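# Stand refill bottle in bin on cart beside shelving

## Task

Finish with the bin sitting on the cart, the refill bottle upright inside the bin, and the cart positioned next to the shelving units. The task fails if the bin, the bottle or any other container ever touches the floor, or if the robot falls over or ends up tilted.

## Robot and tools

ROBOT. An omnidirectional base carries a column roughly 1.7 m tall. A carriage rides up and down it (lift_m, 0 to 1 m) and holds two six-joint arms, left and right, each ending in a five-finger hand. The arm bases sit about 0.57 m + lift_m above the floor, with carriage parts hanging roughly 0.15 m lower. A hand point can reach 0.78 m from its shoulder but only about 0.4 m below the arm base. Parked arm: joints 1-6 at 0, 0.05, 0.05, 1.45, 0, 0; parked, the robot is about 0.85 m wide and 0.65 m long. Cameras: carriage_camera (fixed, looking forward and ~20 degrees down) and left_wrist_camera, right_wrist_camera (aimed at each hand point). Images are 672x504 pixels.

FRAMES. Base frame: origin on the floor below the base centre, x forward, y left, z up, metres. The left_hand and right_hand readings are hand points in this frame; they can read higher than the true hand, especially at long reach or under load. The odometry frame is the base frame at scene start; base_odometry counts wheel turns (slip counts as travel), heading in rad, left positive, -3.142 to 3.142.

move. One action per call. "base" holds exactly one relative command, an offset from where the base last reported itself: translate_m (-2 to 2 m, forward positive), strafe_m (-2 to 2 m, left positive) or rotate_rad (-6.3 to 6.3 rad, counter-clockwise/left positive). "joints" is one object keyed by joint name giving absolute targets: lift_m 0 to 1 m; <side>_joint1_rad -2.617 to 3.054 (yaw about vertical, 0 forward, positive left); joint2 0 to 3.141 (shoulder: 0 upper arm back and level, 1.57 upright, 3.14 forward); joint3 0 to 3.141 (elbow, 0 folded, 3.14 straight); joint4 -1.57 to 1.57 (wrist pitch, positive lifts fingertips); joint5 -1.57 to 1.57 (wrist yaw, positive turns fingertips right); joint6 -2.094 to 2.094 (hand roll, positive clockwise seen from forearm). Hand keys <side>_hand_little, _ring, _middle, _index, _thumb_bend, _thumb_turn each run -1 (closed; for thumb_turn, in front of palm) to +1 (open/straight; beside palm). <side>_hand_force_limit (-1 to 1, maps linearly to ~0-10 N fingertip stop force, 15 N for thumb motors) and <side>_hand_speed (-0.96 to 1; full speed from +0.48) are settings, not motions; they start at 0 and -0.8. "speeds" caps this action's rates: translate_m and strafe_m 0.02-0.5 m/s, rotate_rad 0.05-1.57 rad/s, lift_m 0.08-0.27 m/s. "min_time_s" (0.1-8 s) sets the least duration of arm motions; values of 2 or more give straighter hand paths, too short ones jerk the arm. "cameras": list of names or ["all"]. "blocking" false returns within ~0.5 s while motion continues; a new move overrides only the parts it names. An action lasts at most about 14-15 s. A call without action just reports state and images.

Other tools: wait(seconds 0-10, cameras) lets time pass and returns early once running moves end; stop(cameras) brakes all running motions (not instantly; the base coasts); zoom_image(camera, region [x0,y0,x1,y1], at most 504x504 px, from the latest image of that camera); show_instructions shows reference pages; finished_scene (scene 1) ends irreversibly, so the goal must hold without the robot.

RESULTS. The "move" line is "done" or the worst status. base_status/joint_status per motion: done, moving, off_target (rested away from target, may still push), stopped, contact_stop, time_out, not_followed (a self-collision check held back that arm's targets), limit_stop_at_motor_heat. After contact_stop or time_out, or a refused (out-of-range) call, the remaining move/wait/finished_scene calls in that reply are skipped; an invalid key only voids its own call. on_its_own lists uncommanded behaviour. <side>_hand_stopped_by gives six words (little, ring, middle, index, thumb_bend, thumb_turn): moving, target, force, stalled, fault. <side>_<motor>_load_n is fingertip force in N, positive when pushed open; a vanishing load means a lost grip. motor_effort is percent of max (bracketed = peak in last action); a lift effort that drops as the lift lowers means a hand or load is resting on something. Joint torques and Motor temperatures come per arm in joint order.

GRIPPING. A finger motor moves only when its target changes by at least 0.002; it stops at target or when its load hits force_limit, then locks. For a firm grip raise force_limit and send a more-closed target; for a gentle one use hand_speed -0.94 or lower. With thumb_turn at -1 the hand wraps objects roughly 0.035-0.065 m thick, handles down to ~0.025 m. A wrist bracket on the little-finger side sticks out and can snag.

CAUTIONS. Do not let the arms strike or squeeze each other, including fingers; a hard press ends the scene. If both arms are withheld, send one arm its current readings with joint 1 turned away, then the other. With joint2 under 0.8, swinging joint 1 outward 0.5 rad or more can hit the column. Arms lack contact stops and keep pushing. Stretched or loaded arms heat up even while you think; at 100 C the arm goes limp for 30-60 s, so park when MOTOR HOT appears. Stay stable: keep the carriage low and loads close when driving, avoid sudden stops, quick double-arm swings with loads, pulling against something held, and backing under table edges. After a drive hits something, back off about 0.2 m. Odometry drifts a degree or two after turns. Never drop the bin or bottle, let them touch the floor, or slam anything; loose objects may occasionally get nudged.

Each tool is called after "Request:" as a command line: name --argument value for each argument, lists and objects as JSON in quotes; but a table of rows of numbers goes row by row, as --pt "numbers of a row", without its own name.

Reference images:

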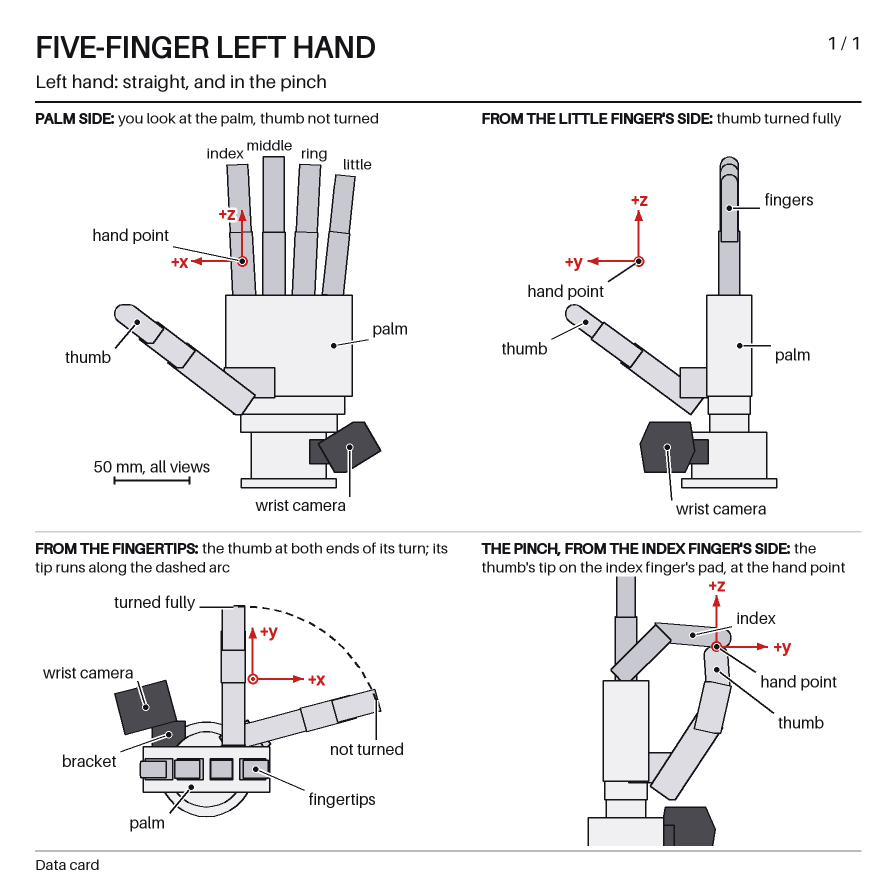

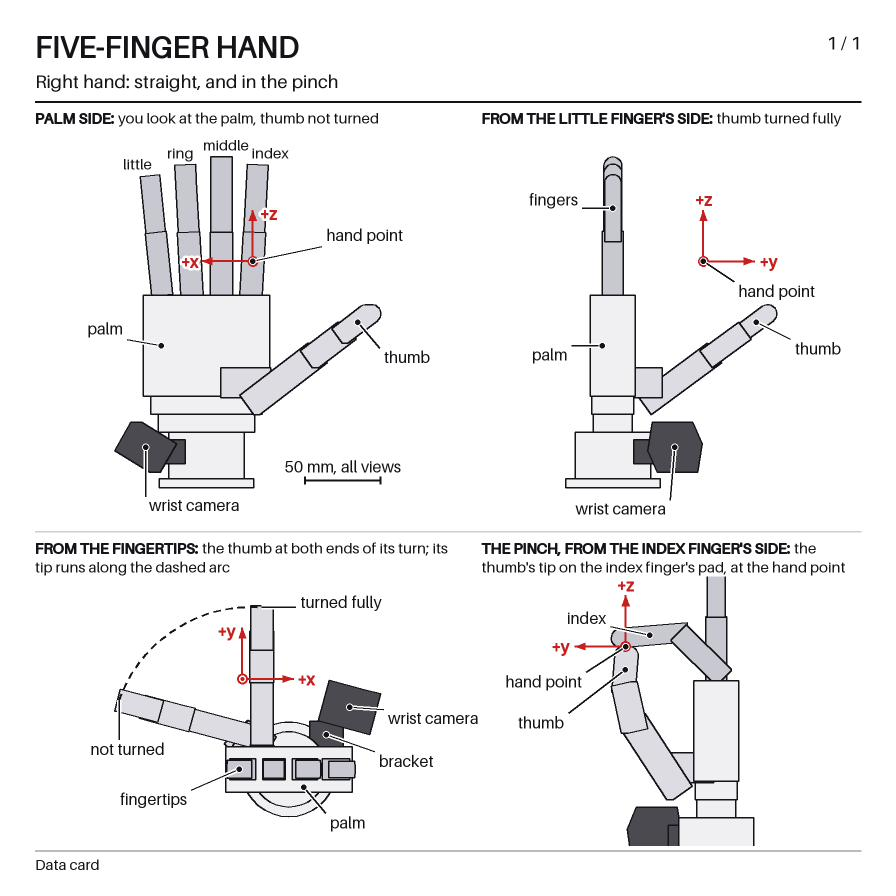

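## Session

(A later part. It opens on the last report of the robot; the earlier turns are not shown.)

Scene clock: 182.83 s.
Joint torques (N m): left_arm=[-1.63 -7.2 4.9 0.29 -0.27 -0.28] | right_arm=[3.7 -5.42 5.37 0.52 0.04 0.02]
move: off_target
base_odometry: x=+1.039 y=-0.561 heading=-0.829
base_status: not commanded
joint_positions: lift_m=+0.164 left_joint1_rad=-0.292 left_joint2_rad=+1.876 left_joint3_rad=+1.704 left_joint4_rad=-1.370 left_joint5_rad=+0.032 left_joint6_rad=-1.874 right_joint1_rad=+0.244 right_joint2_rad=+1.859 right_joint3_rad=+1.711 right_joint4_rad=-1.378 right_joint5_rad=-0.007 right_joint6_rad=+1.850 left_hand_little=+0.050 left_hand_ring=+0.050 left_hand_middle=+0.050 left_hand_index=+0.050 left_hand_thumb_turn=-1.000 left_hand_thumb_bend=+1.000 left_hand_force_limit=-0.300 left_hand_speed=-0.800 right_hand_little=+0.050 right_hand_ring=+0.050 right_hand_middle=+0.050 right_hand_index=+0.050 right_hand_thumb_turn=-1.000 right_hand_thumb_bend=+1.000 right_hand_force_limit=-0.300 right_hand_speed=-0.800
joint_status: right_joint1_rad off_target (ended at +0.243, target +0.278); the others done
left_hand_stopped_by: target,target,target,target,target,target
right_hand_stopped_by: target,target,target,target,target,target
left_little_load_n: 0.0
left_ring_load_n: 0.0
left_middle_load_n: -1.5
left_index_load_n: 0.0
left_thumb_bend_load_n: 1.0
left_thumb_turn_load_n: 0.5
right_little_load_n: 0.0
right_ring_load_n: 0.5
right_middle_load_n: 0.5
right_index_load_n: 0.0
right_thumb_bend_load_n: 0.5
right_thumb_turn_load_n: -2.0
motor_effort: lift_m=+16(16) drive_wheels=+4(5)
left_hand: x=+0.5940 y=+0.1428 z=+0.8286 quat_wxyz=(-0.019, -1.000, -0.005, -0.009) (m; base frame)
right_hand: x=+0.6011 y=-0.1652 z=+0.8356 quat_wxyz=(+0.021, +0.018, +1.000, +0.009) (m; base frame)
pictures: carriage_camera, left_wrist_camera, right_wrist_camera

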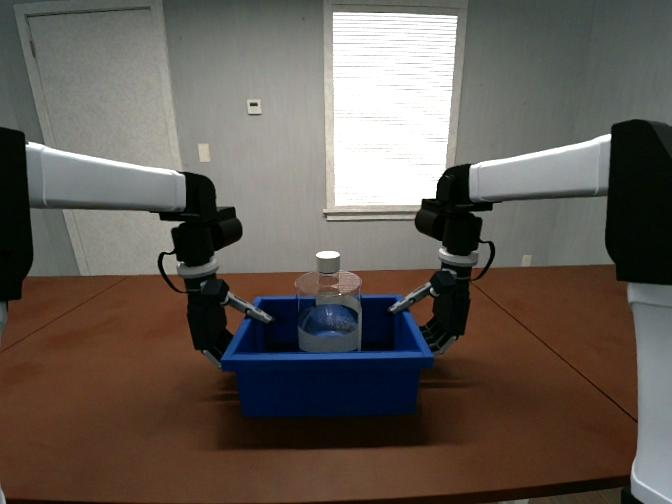

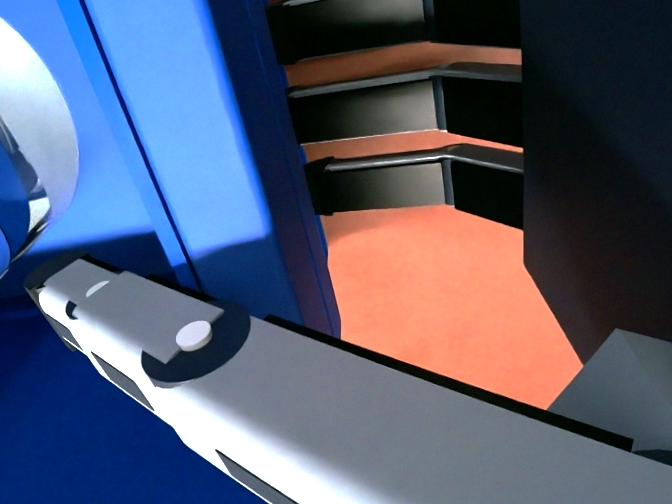

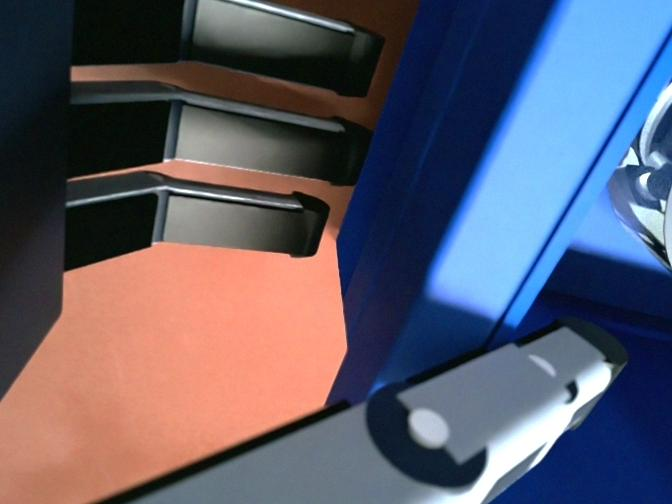

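Request:
move --joints '{"lift_m": 0.19}' --speeds '{"lift_m": 0.08}'

Request:
move --joints '{"left_joint1_rad": -0.277, "left_joint6_rad": -1.854, "right_joint1_rad": 0.244, "right_joint6_rad": 1.824}' --min_time_s 1.5 --cameras '["all"]'

Request:
zoom_image --camera "left_wrist_camera" --region '[150, 0, 430, 280]'

Request:
zoom_image --camera "right_wrist_camera" --region '[250, 0, 530, 280]'

Scene clock: 184.33 s.
Joint torques (N m): left_arm=[-0.73 -8.43 4.89 0.24 -0.12 -0.26] | right_arm=[0.34 -7.98 6.71 0.42 -0.04 -0.01]
move: done
base_odometry: x=+1.039 y=-0.561 heading=-0.829
base_status: not commanded
joint_positions: lift_m=+0.190 left_joint1_rad=-0.304 left_joint2_rad=+1.887 left_joint3_rad=+1.704 left_joint4_rad=-1.370 left_joint5_rad=+0.015 left_joint6_rad=-1.876 right_joint1_rad=+0.277 right_joint2_rad=+1.888 right_joint3_rad=+1.696 right_joint4_rad=-1.378 right_joint5_rad=+0.002 right_joint6_rad=+1.852 left_hand_little=+0.050 left_hand_ring=+0.050 left_hand_middle=+0.050 left_hand_index=+0.050 left_hand_thumb_turn=-1.000 left_hand_thumb_bend=+1.000 left_hand_force_limit=-0.300 left_hand_speed=-0.800 right_hand_little=+0.050 right_hand_ring=+0.050 right_hand_middle=+0.050 right_hand_index=+0.050 right_hand_thumb_turn=-1.000 right_hand_thumb_bend=+1.000 right_hand_force_limit=-0.300 right_hand_speed=-0.800
joint_status: all done
left_hand_stopped_by: target,target,target,target,target,target
right_hand_stopped_by: target,target,target,target,target,target
left_little_load_n: 0.0
left_ring_load_n: 0.0
left_middle_load_n: 0.0
left_index_load_n: 0.0
left_thumb_bend_load_n: 0.0
left_thumb_turn_load_n: -0.5
right_little_load_n: 0.0
right_ring_load_n: 0.0
right_middle_load_n: 0.0
right_index_load_n: 0.0
right_thumb_bend_load_n: 0.0
right_thumb_turn_load_n: 0.0
on_its_own: right_joint1_rad moved +0.033 to your old target +0.278
motor_effort: lift_m=+20(23) drive_wheels=-1(6)
left_hand: x=+0.5930 y=+0.1417 z=+0.8490 quat_wxyz=(-0.010, -1.000, +0.000, -0.006) (m; base frame)
right_hand: x=+0.5933 y=-0.1552 z=+0.8452 quat_wxyz=(+0.001, +0.002, +1.000, +0.000) (m; base frame)
pictures: none

Scene clock: 186.13 s.
Joint torques (N m): left_arm=[0.28 -8.36 4.81 0.23 -0.15 0] | right_arm=[-0.34 -7.92 6.74 0.41 -0.03 -0.15]
move: done
base_odometry: x=+1.039 y=-0.561 heading=-0.829
base_status: not commanded
joint_positions: lift_m=+0.190 left_joint1_rad=-0.284 left_joint2_rad=+1.887 left_joint3_rad=+1.704 left_joint4_rad=-1.370 left_joint5_rad=+0.015 left_joint6_rad=-1.866 right_joint1_rad=+0.249 right_joint2_rad=+1.888 right_joint3_rad=+1.696 right_joint4_rad=-1.378 right_joint5_rad=+0.002 right_joint6_rad=+1.833 left_hand_little=+0.050 left_hand_ring=+0.050 left_hand_middle=+0.050 left_hand_index=+0.050 left_hand_thumb_turn=-1.000 left_hand_thumb_bend=+1.000 left_hand_force_limit=-0.300 left_hand_speed=-0.800 right_hand_little=+0.050 right_hand_ring=+0.050 right_hand_middle=+0.050 right_hand_index=+0.050 right_hand_thumb_turn=-1.000 right_hand_thumb_bend=+1.000 right_hand_force_limit=-0.300 right_hand_speed=-0.800
joint_status: all done
left_hand_stopped_by: target,target,target,target,target,target
right_hand_stopped_by: target,target,target,target,target,target
left_little_load_n: 0.0
left_ring_load_n: 0.0
left_middle_load_n: 0.0
left_index_load_n: 0.0
left_thumb_bend_load_n: -0.5
left_thumb_turn_load_n: 0.0
right_little_load_n: 0.0
right_ring_load_n: 0.0
right_middle_load_n: 0.0
right_index_load_n: 0.0
right_thumb_bend_load_n: 0.0
right_thumb_turn_load_n: 0.0
motor_effort: lift_m=+20(21) drive_wheels=-3(6)
left_hand: x=+0.5958 y=+0.1489 z=+0.8490 quat_wxyz=(-0.010, -1.000, -0.006, -0.006) (m; base frame)
right_hand: x=+0.5964 y=-0.1651 z=+0.8452 quat_wxyz=(+0.001, +0.007, +1.000, -0.001) (m; base frame)
pictures: carriage_camera, left_wrist_camera, right_wrist_camera

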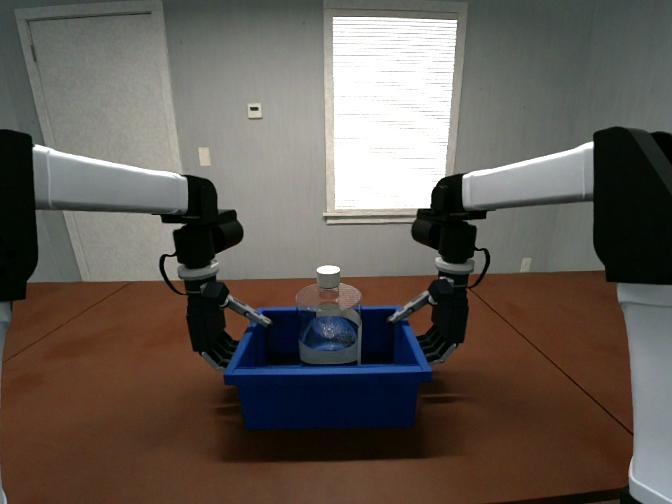

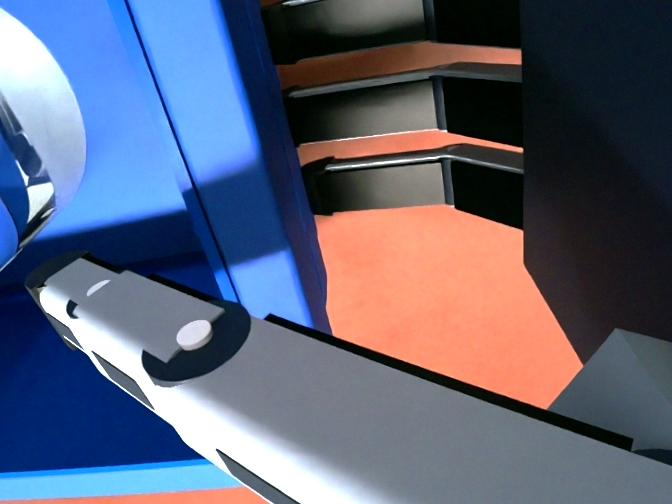

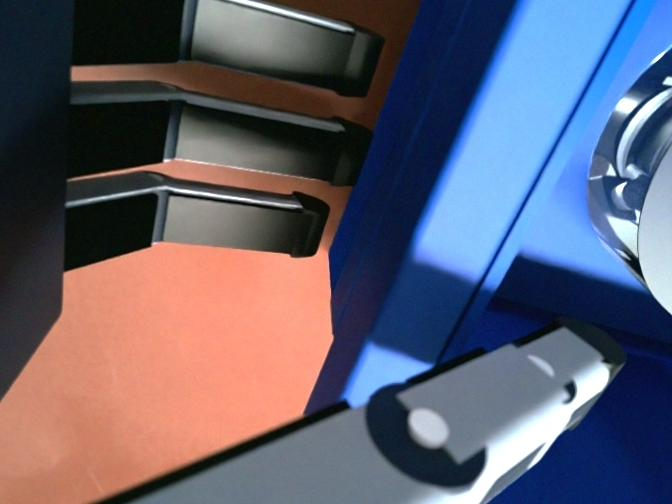

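Scaled by 1.800 from the camera's 672x504 image, which has a finer 960x720 frame.

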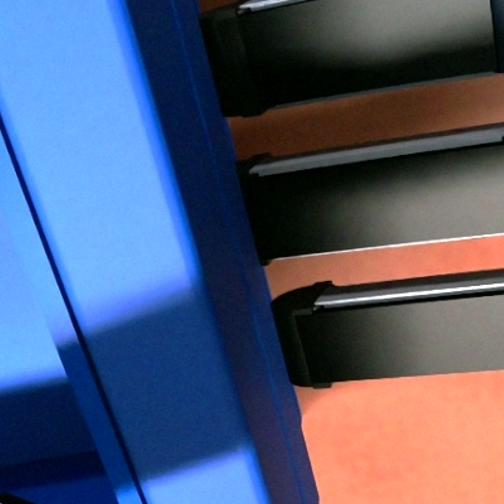

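Scaled by 1.800 from the camera's 672x504 image, which has a finer 960x720 frame.

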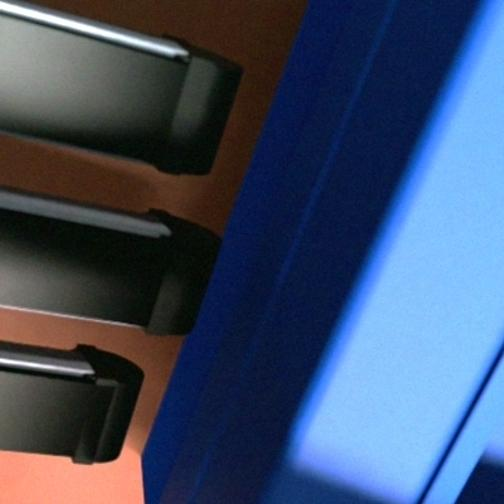

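Request:
move --joints '{"left_joint1_rad": -0.29, "left_joint6_rad": -1.867, "right_joint1_rad": 0.279, "right_joint6_rad": 1.859}' --min_time_s 1.5 --cameras '["left_wrist_camera", "right_wrist_camera"]'

Request:
zoom_image --camera "left_wrist_camera" --region '[150, 0, 430, 280]'

Request:
zoom_image --camera "right_wrist_camera" --region '[250, 0, 530, 280]'

Scene clock: 188.33 s.
Joint torques (N m): left_arm=[-0.75 -8.39 4.75 0.23 -0.11 -0.14] | right_arm=[0.68 -7.92 6.72 0.42 -0.04 0.01]
move: done
base_odometry: x=+1.039 y=-0.561 heading=-0.829
base_status: not commanded
joint_positions: lift_m=+0.190 left_joint1_rad=-0.284 left_joint2_rad=+1.887 left_joint3_rad=+1.704 left_joint4_rad=-1.370 left_joint5_rad=+0.015 left_joint6_rad=-1.865 right_joint1_rad=+0.274 right_joint2_rad=+1.888 right_joint3_rad=+1.696 right_joint4_rad=-1.378 right_joint5_rad=+0.002 right_joint6_rad=+1.850 left_hand_little=+0.050 left_hand_ring=+0.050 left_hand_middle=+0.050 left_hand_index=+0.050 left_hand_thumb_turn=-1.000 left_hand_thumb_bend=+1.000 left_hand_force_limit=-0.300 left_hand_speed=-0.800 right_hand_little=+0.050 right_hand_ring=+0.050 right_hand_middle=+0.050 right_hand_index=+0.050 right_hand_thumb_turn=-1.000 right_hand_thumb_bend=+1.000 right_hand_force_limit=-0.300 right_hand_speed=-0.800
joint_status: all done
left_hand_stopped_by: target,target,target,target,target,target
right_hand_stopped_by: target,target,target,target,target,target
left_little_load_n: 0.0
left_ring_load_n: 0.5
left_middle_load_n: 0.0
left_index_load_n: 0.0
left_thumb_bend_load_n: 0.0
left_thumb_turn_load_n: 0.0
right_little_load_n: 0.0
right_ring_load_n: 0.0
right_middle_load_n: 0.0
right_index_load_n: 0.5
right_thumb_bend_load_n: 0.0
right_thumb_turn_load_n: 0.0
motor_effort: lift_m=+21(21) drive_wheels=+0(6)
left_hand: x=+0.5957 y=+0.1489 z=+0.8490 quat_wxyz=(-0.010, -1.000, -0.005, -0.006) (m; base frame)
right_hand: x=+0.5936 y=-0.1562 z=+0.8452 quat_wxyz=(+0.001, +0.003, +1.000, +0.000) (m; base frame)
pictures: left_wrist_camera, right_wrist_camera

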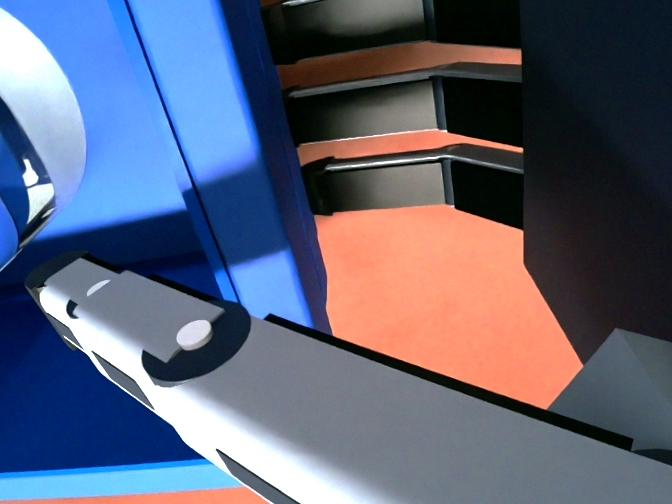

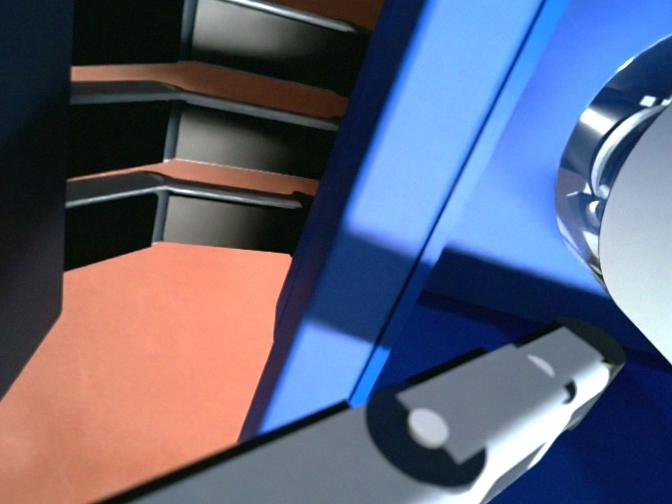

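Scaled by 1.800 from the camera's 672x504 image, which has a finer 960x720 frame.

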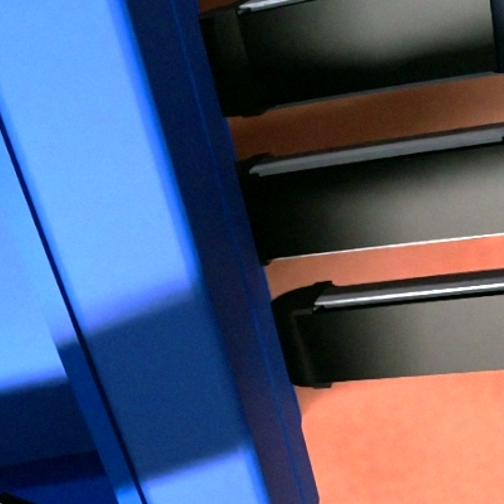

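Scaled by 1.800 from the camera's 672x504 image, which has a finer 960x720 frame.

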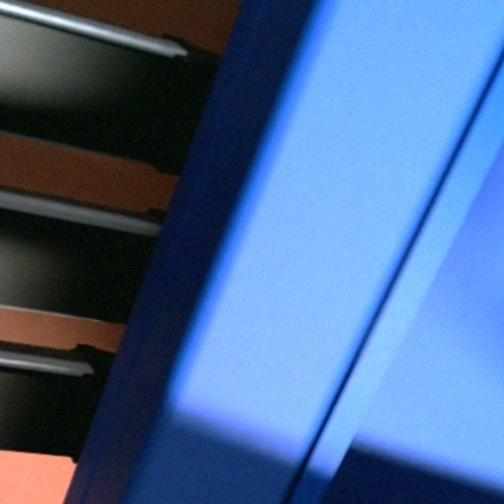

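Request:
move --joints '{"left_joint1_rad": -0.315, "left_joint6_rad": -1.89}' --min_time_s 1.5 --cameras '["left_wrist_camera"]'

Request:
zoom_image --camera "left_wrist_camera" --region '[150, 0, 430, 280]'

Request:
move --joints '{"lift_m": 0.21}' --speeds '{"lift_m": 0.08}' --cameras '["carriage_camera", "left_wrist_camera", "right_wrist_camera"]'

Scene clock: 190.37 s.
Joint torques (N m): left_arm=[-0.91 -8.38 4.88 0.23 -0.11 -0.24] | right_arm=[0.66 -7.91 6.74 0.41 -0.03 0.03]
move: done
base_odometry: x=+1.039 y=-0.561 heading=-0.829
base_status: not commanded
joint_positions: lift_m=+0.190 left_joint1_rad=-0.307 left_joint2_rad=+1.887 left_joint3_rad=+1.704 left_joint4_rad=-1.370 left_joint5_rad=+0.012 left_joint6_rad=-1.878 right_joint1_rad=+0.274 right_joint2_rad=+1.888 right_joint3_rad=+1.696 right_joint4_rad=-1.378 right_joint5_rad=+0.002 right_joint6_rad=+1.850 left_hand_little=+0.050 left_hand_ring=+0.050 left_hand_middle=+0.050 left_hand_index=+0.050 left_hand_thumb_turn=-1.000 left_hand_thumb_bend=+1.000 left_hand_force_limit=-0.300 left_hand_speed=-0.800 right_hand_little=+0.050 right_hand_ring=+0.050 right_hand_middle=+0.050 right_hand_index=+0.050 right_hand_thumb_turn=-1.000 right_hand_thumb_bend=+1.000 right_hand_force_limit=-0.300 right_hand_speed=-0.800
joint_status: all done
left_hand_stopped_by: target,target,target,target,target,target
right_hand_stopped_by: target,target,target,target,target,target
left_little_load_n: 0.0
left_ring_load_n: 0.0
left_middle_load_n: 0.0
left_index_load_n: 0.5
left_thumb_bend_load_n: 0.0
left_thumb_turn_load_n: 0.0
right_little_load_n: 0.0
right_ring_load_n: 0.0
right_middle_load_n: 0.0
right_index_load_n: 0.0
right_thumb_bend_load_n: 0.0
right_thumb_turn_load_n: 0.0
motor_effort: lift_m=+20(21) drive_wheels=-4(5)
left_hand: x=+0.5927 y=+0.1411 z=+0.8488 quat_wxyz=(-0.008, -1.000, +0.000, -0.007) (m; base frame)
right_hand: x=+0.5936 y=-0.1562 z=+0.8452 quat_wxyz=(+0.001, +0.003, +1.000, +0.000) (m; base frame)
pictures: left_wrist_camera

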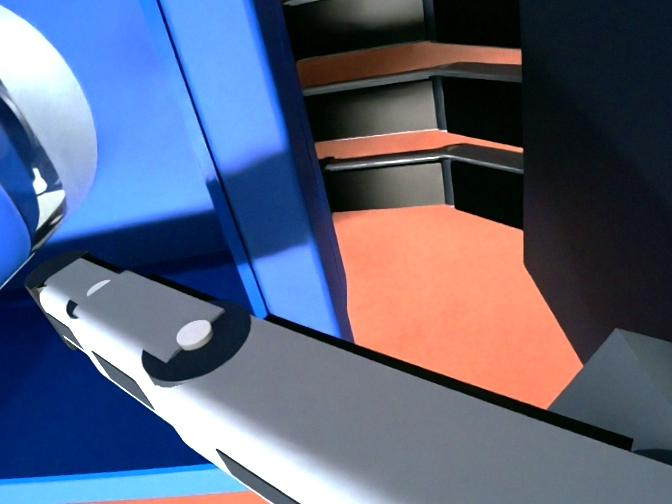

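Scaled by 1.800 from the camera's 672x504 image, which has a finer 960x720 frame.

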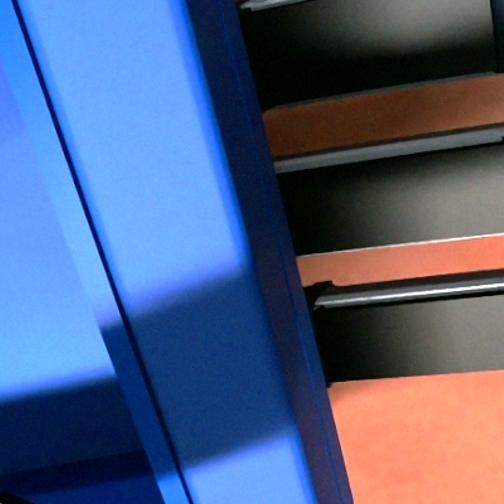

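Scene clock: 191.00 s.
Joint torques (N m): left_arm=[-0.53 -9.99 5.53 0.21 0.05 -0.19] | right_arm=[0.43 -8.46 7.19 0.36 -0.08 0.01]
move: done
base_odometry: x=+1.039 y=-0.561 heading=-0.829
base_status: not commanded
joint_positions: lift_m=+0.210 left_joint1_rad=-0.310 left_joint2_rad=+1.902 left_joint3_rad=+1.697 left_joint4_rad=-1.370 left_joint5_rad=-0.004 left_joint6_rad=-1.883 right_joint1_rad=+0.276 right_joint2_rad=+1.894 right_joint3_rad=+1.691 right_joint4_rad=-1.374 right_joint5_rad=+0.006 right_joint6_rad=+1.852 left_hand_little=+0.050 left_hand_ring=+0.051 left_hand_middle=+0.050 left_hand_index=+0.050 left_hand_thumb_turn=-1.000 left_hand_thumb_bend=+1.000 left_hand_force_limit=-0.300 left_hand_speed=-0.800 right_hand_little=+0.050 right_hand_ring=+0.050 right_hand_middle=+0.050 right_hand_index=+0.050 right_hand_thumb_turn=-1.000 right_hand_thumb_bend=+1.000 right_hand_force_limit=-0.300 right_hand_speed=-0.800
joint_status: all done
left_hand_stopped_by: target,target,target,target,target,target
right_hand_stopped_by: target,target,target,target,target,target
left_little_load_n: 1.0
left_ring_load_n: 4.0
left_middle_load_n: 0.0
left_index_load_n: 0.0
left_thumb_bend_load_n: 0.0
left_thumb_turn_load_n: 0.0
right_little_load_n: 0.0
right_ring_load_n: 2.5
right_middle_load_n: 0.0
right_index_load_n: 0.0
right_thumb_bend_load_n: 0.0
right_thumb_turn_load_n: 0.0
motor_effort: lift_m=+22(25) drive_wheels=-5(5)
left_hand: x=+0.5918 y=+0.1436 z=+0.8600 quat_wxyz=(+0.002, -1.000, -0.001, +0.001) (m; base frame)
right_hand: x=+0.5932 y=-0.1563 z=+0.8609 quat_wxyz=(-0.002, +0.003, +1.000, -0.004) (m; base frame)
pictures: carriage_camera, left_wrist_camera, right_wrist_camera

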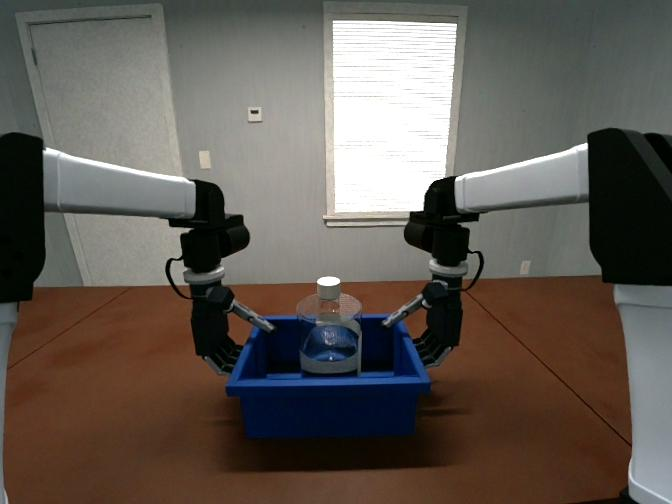

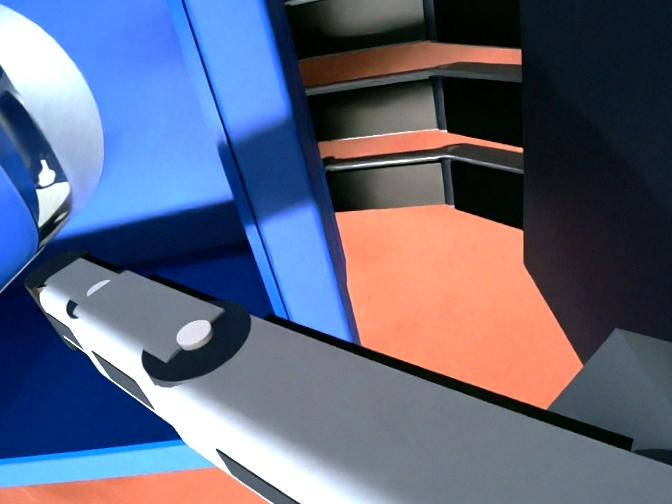

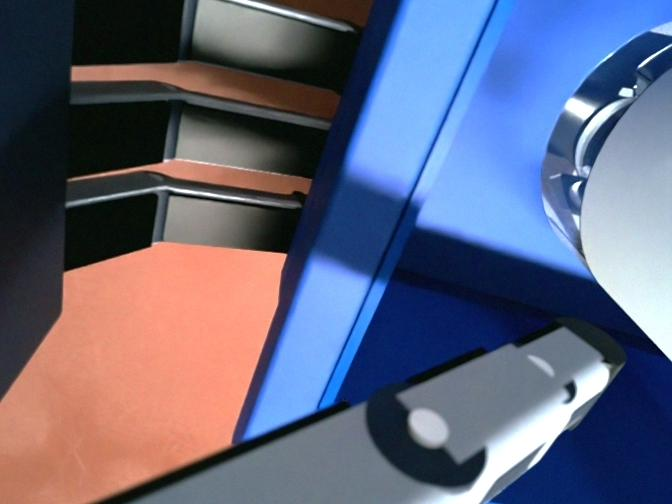

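Request:
move --joints '{"lift_m": 0.235}' --speeds '{"lift_m": 0.08}' --cameras '["carriage_camera", "left_wrist_camera", "right_wrist_camera"]'

Request:
zoom_image --camera "carriage_camera" --region '[180, 270, 460, 480]'

Scene clock: 191.90 s.
Joint torques (N m): left_arm=[-0.2 -11.51 6.13 0.11 0.04 -0.17] | right_arm=[0.08 -10.61 8.77 0.2 -0.12 -0.02]
move: done
base_odometry: x=+1.039 y=-0.561 heading=-0.829
base_status: not commanded
joint_positions: lift_m=+0.235 left_joint1_rad=-0.315 left_joint2_rad=+1.915 left_joint3_rad=+1.687 left_joint4_rad=-1.368 left_joint5_rad=-0.006 left_joint6_rad=-1.884 right_joint1_rad=+0.280 right_joint2_rad=+1.918 right_joint3_rad=+1.675 right_joint4_rad=-1.366 right_joint5_rad=+0.011 right_joint6_rad=+1.855 left_hand_little=+0.050 left_hand_ring=+0.051 left_hand_middle=+0.050 left_hand_index=+0.050 left_hand_thumb_turn=-1.000 left_hand_thumb_bend=+1.000 left_hand_force_limit=-0.300 left_hand_speed=-0.800 right_hand_little=+0.050 right_hand_ring=+0.051 right_hand_middle=+0.050 right_hand_index=+0.050 right_hand_thumb_turn=-1.000 right_hand_thumb_bend=+1.000 right_hand_force_limit=-0.300 right_hand_speed=-0.800
joint_status: all done
left_hand_stopped_by: target,target,target,target,target,target
right_hand_stopped_by: target,target,target,target,target,target
left_little_load_n: 0.5
left_ring_load_n: 6.5
left_middle_load_n: 2.5
left_index_load_n: 1.0
left_thumb_bend_load_n: 0.0
left_thumb_turn_load_n: 0.0
right_little_load_n: 0.0
right_ring_load_n: 6.0
right_middle_load_n: 1.5
right_index_load_n: 1.0
right_thumb_bend_load_n: 0.0
right_thumb_turn_load_n: 0.0
motor_effort: lift_m=+21(25) drive_wheels=-6(6)
left_hand: x=+0.5889 y=+0.1430 z=+0.8768 quat_wxyz=(+0.007, -1.000, +0.001, +0.011) (m; base frame)
right_hand: x=+0.5908 y=-0.1567 z=+0.8722 quat_wxyz=(-0.017, +0.002, +1.000, -0.011) (m; base frame)
pictures: carriage_camera, left_wrist_camera, right_wrist_camera

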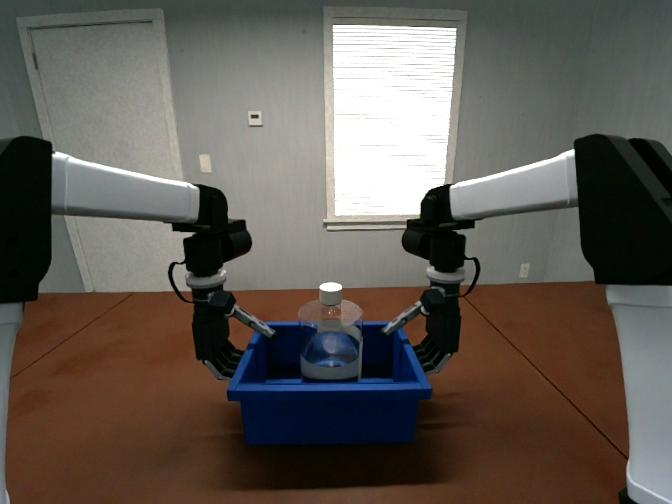

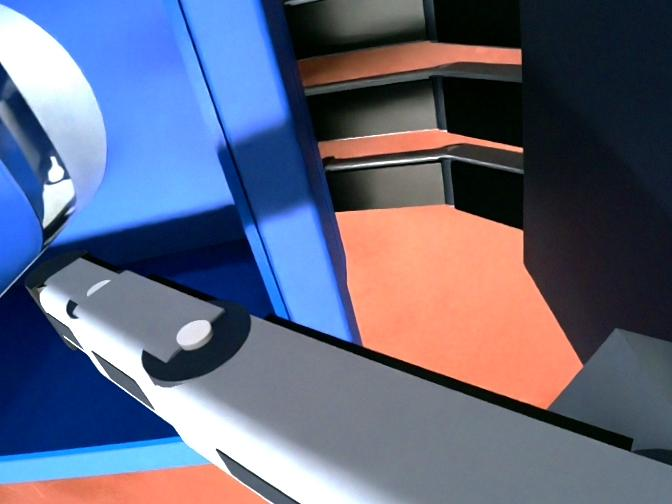

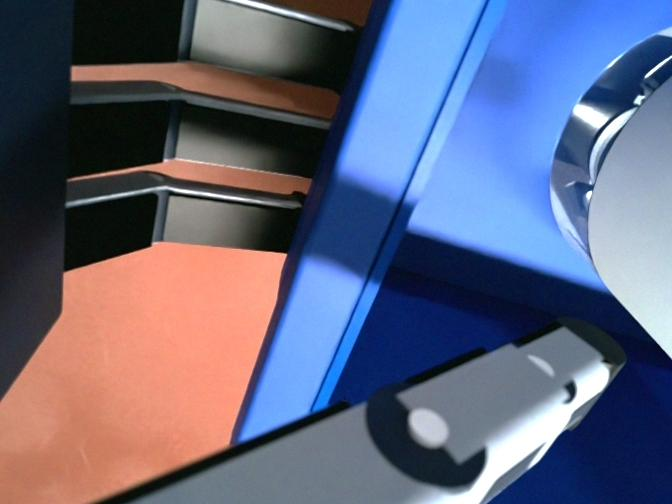

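Scaled by 1.800 from the camera's 672x504 image, which has a finer 960x720 frame.

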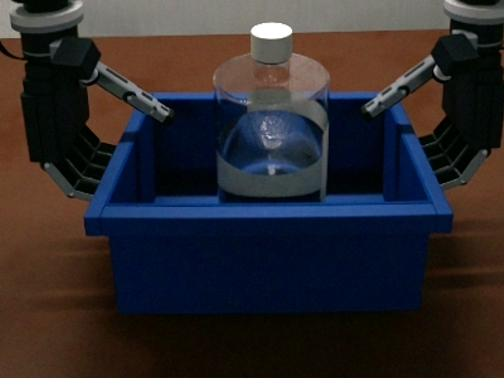

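Request:
move --joints '{"lift_m": 0.265}' --speeds '{"lift_m": 0.08}' --cameras '["carriage_camera", "left_wrist_camera", "right_wrist_camera"]'

Request:
zoom_image --camera "carriage_camera" --region '[180, 270, 460, 480]'

Scene clock: 192.87 s.
Joint torques (N m): left_arm=[-0.28 -11.97 6.12 0.07 0.05 -0.16] | right_arm=[0.17 -10.78 8.94 0.16 -0.13 -0.03]
move: done
base_odometry: x=+1.039 y=-0.561 heading=-0.829
base_status: not commanded
joint_positions: lift_m=+0.265 left_joint1_rad=-0.315 left_joint2_rad=+1.919 left_joint3_rad=+1.687 left_joint4_rad=-1.368 left_joint5_rad=-0.006 left_joint6_rad=-1.884 right_joint1_rad=+0.280 right_joint2_rad=+1.921 right_joint3_rad=+1.674 right_joint4_rad=-1.363 right_joint5_rad=+0.012 right_joint6_rad=+1.856 left_hand_little=+0.050 left_hand_ring=+0.051 left_hand_middle=+0.050 left_hand_index=+0.050 left_hand_thumb_turn=-1.000 left_hand_thumb_bend=+1.000 left_hand_force_limit=-0.300 left_hand_speed=-0.800 right_hand_little=+0.050 right_hand_ring=+0.051 right_hand_middle=+0.050 right_hand_index=+0.050 right_hand_thumb_turn=-1.000 right_hand_thumb_bend=+1.000 right_hand_force_limit=-0.300 right_hand_speed=-0.800
joint_status: all done
left_hand_stopped_by: target,target,target,target,target,target
right_hand_stopped_by: target,target,target,target,target,target
left_little_load_n: 0.0
left_ring_load_n: 7.0
left_middle_load_n: 2.5
left_index_load_n: 1.0
left_thumb_bend_load_n: 0.0
left_thumb_turn_load_n: 0.0
right_little_load_n: 0.0
right_ring_load_n: 5.5
right_middle_load_n: 1.5
right_index_load_n: 1.0
right_thumb_bend_load_n: 0.0
right_thumb_turn_load_n: 0.0
motor_effort: lift_m=+22(26) drive_wheels=-1(4)
left_hand: x=+0.5890 y=+0.1430 z=+0.9055 quat_wxyz=(+0.007, -1.000, +0.001, +0.013) (m; base frame)
right_hand: x=+0.5911 y=-0.1568 z=+0.9008 quat_wxyz=(-0.017, +0.002, +1.000, -0.011) (m; base frame)
pictures: carriage_camera, left_wrist_camera, right_wrist_camera

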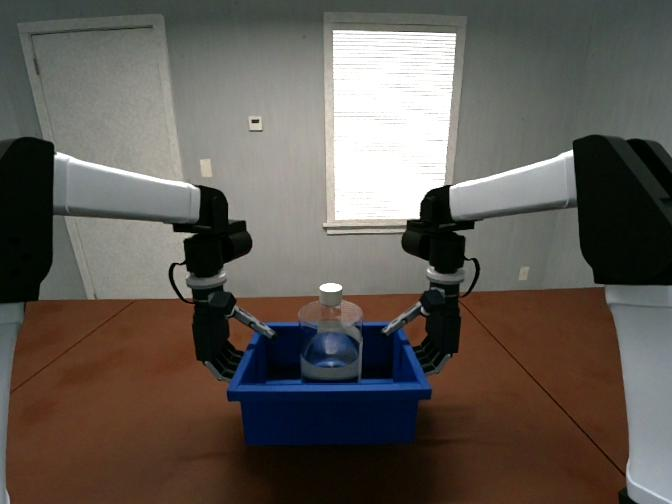

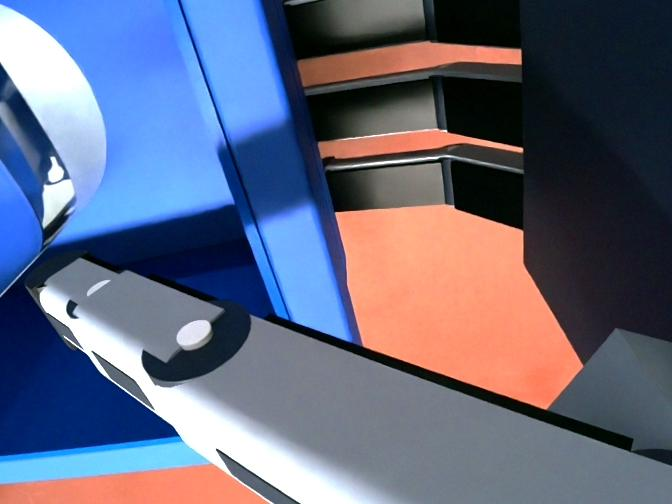

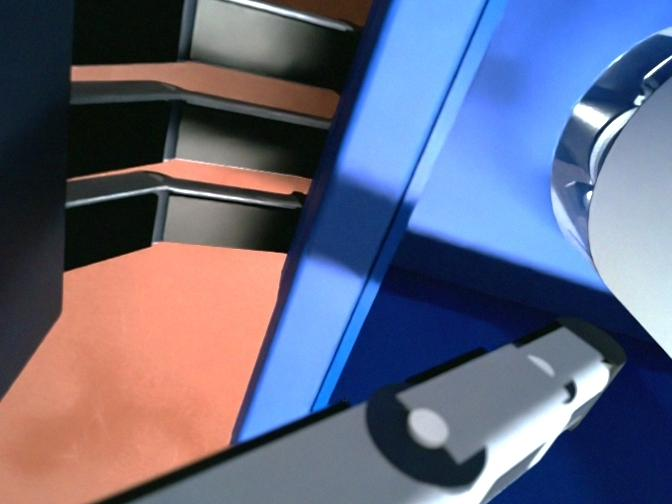

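Scaled by 1.800 from the camera's 672x504 image, which has a finer 960x720 frame.

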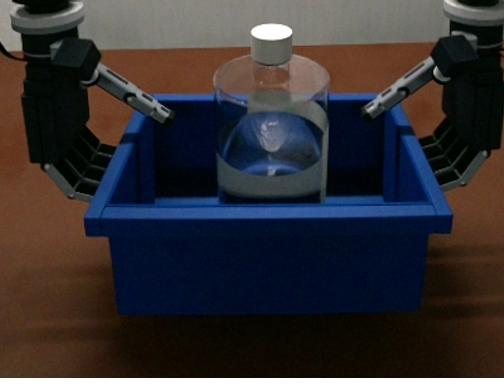

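Request:
move --joints '{"left_hand_force_limit": -0.5, "right_hand_force_limit": -0.5, "left_hand_thumb_bend": -0.2, "right_hand_thumb_bend": -0.2}' --cameras '["carriage_camera", "left_wrist_camera", "right_wrist_camera"]'

Request:
zoom_image --camera "carriage_camera" --region '[180, 270, 460, 480]'

Scene clock: 197.63 s.
Joint torques (N m): left_arm=[-0.24 -11.9 6.2 0.1 0.08 -0.16] | right_arm=[-0.03 -10.8 8.91 0.16 -0.12 -0.03]
move: off_target
base_odometry: x=+1.039 y=-0.561 heading=-0.829
base_status: not commanded
joint_positions: lift_m=+0.265 left_joint1_rad=-0.315 left_joint2_rad=+1.919 left_joint3_rad=+1.687 left_joint4_rad=-1.367 left_joint5_rad=-0.007 left_joint6_rad=-1.884 right_joint1_rad=+0.281 right_joint2_rad=+1.921 right_joint3_rad=+1.674 right_joint4_rad=-1.363 right_joint5_rad=+0.012 right_joint6_rad=+1.856 left_hand_little=+0.050 left_hand_ring=+0.051 left_hand_middle=+0.050 left_hand_index=+0.050 left_hand_thumb_turn=-1.000 left_hand_thumb_bend=+0.403 left_hand_force_limit=-0.500 left_hand_speed=-0.800 right_hand_little=+0.050 right_hand_ring=+0.051 right_hand_middle=+0.050 right_hand_index=+0.050 right_hand_thumb_turn=-1.000 right_hand_thumb_bend=+0.393 right_hand_force_limit=-0.500 right_hand_speed=-0.800
joint_status: left_hand_thumb_bend off_target (ended at +0.403, target -0.200); right_hand_thumb_bend off_target (ended at +0.393, target -0.200); the others done
left_hand_stopped_by: target,target,target,target,force,target
right_hand_stopped_by: target,target,target,target,force,target
left_little_load_n: 0.5
left_ring_load_n: 8.5
left_middle_load_n: 3.5
left_index_load_n: 2.0
left_thumb_bend_load_n: 5.5
left_thumb_turn_load_n: 0.5
right_little_load_n: 0.0
right_ring_load_n: 7.0
right_middle_load_n: 2.5
right_index_load_n: 1.5
right_thumb_bend_load_n: 3.5
right_thumb_turn_load_n: 1.0
motor_effort: lift_m=+22(22) drive_wheels=-5(6)
left_hand: x=+0.5892 y=+0.1431 z=+0.9055 quat_wxyz=(+0.008, -1.000, +0.001, +0.012) (m; base frame)
right_hand: x=+0.5910 y=-0.1564 z=+0.9008 quat_wxyz=(-0.017, +0.002, +1.000, -0.011) (m; base frame)
pictures: carriage_camera, left_wrist_camera, right_wrist_camera

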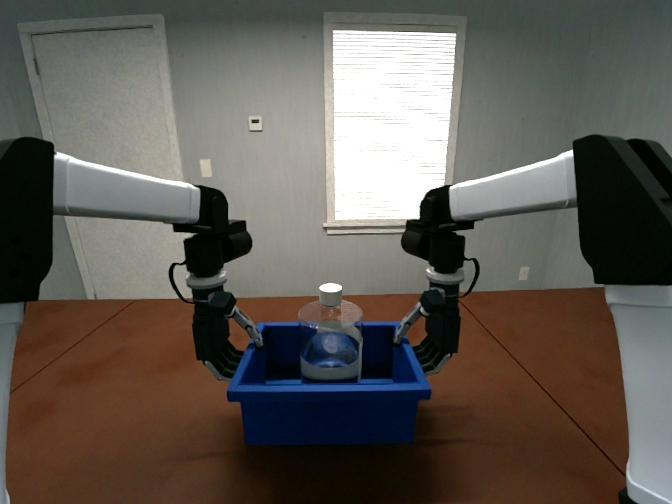

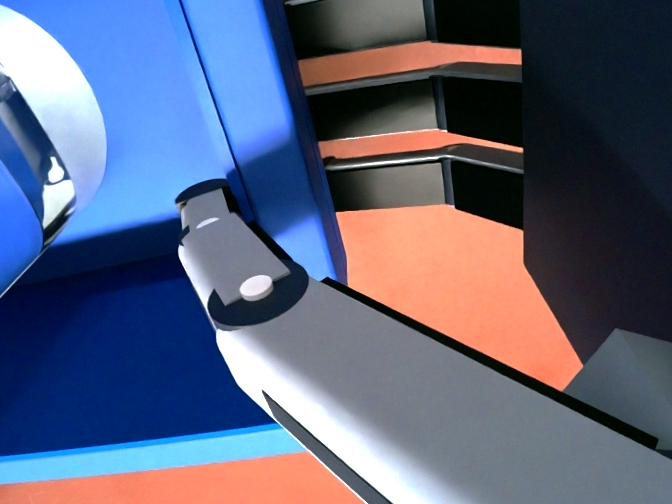

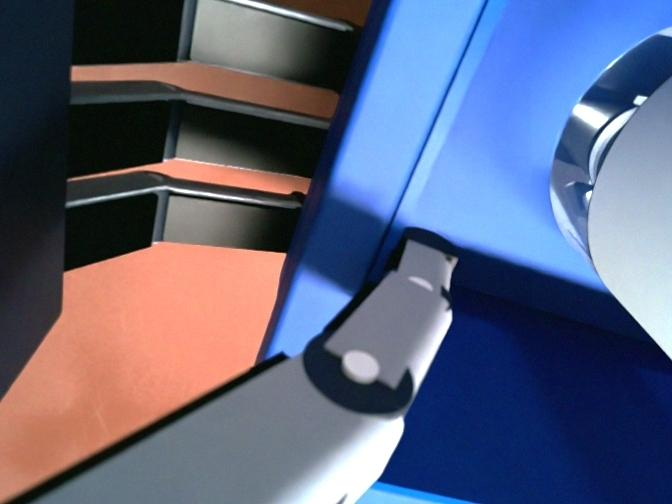

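Scaled by 1.800 from the camera's 672x504 image, which has a finer 960x720 frame.

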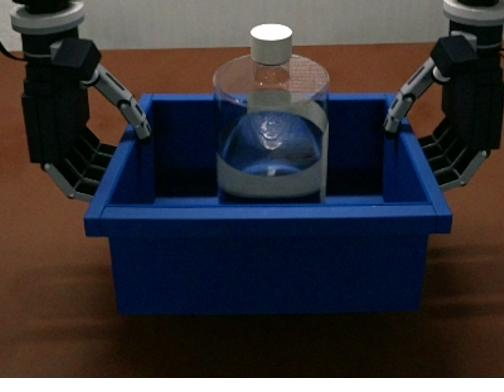

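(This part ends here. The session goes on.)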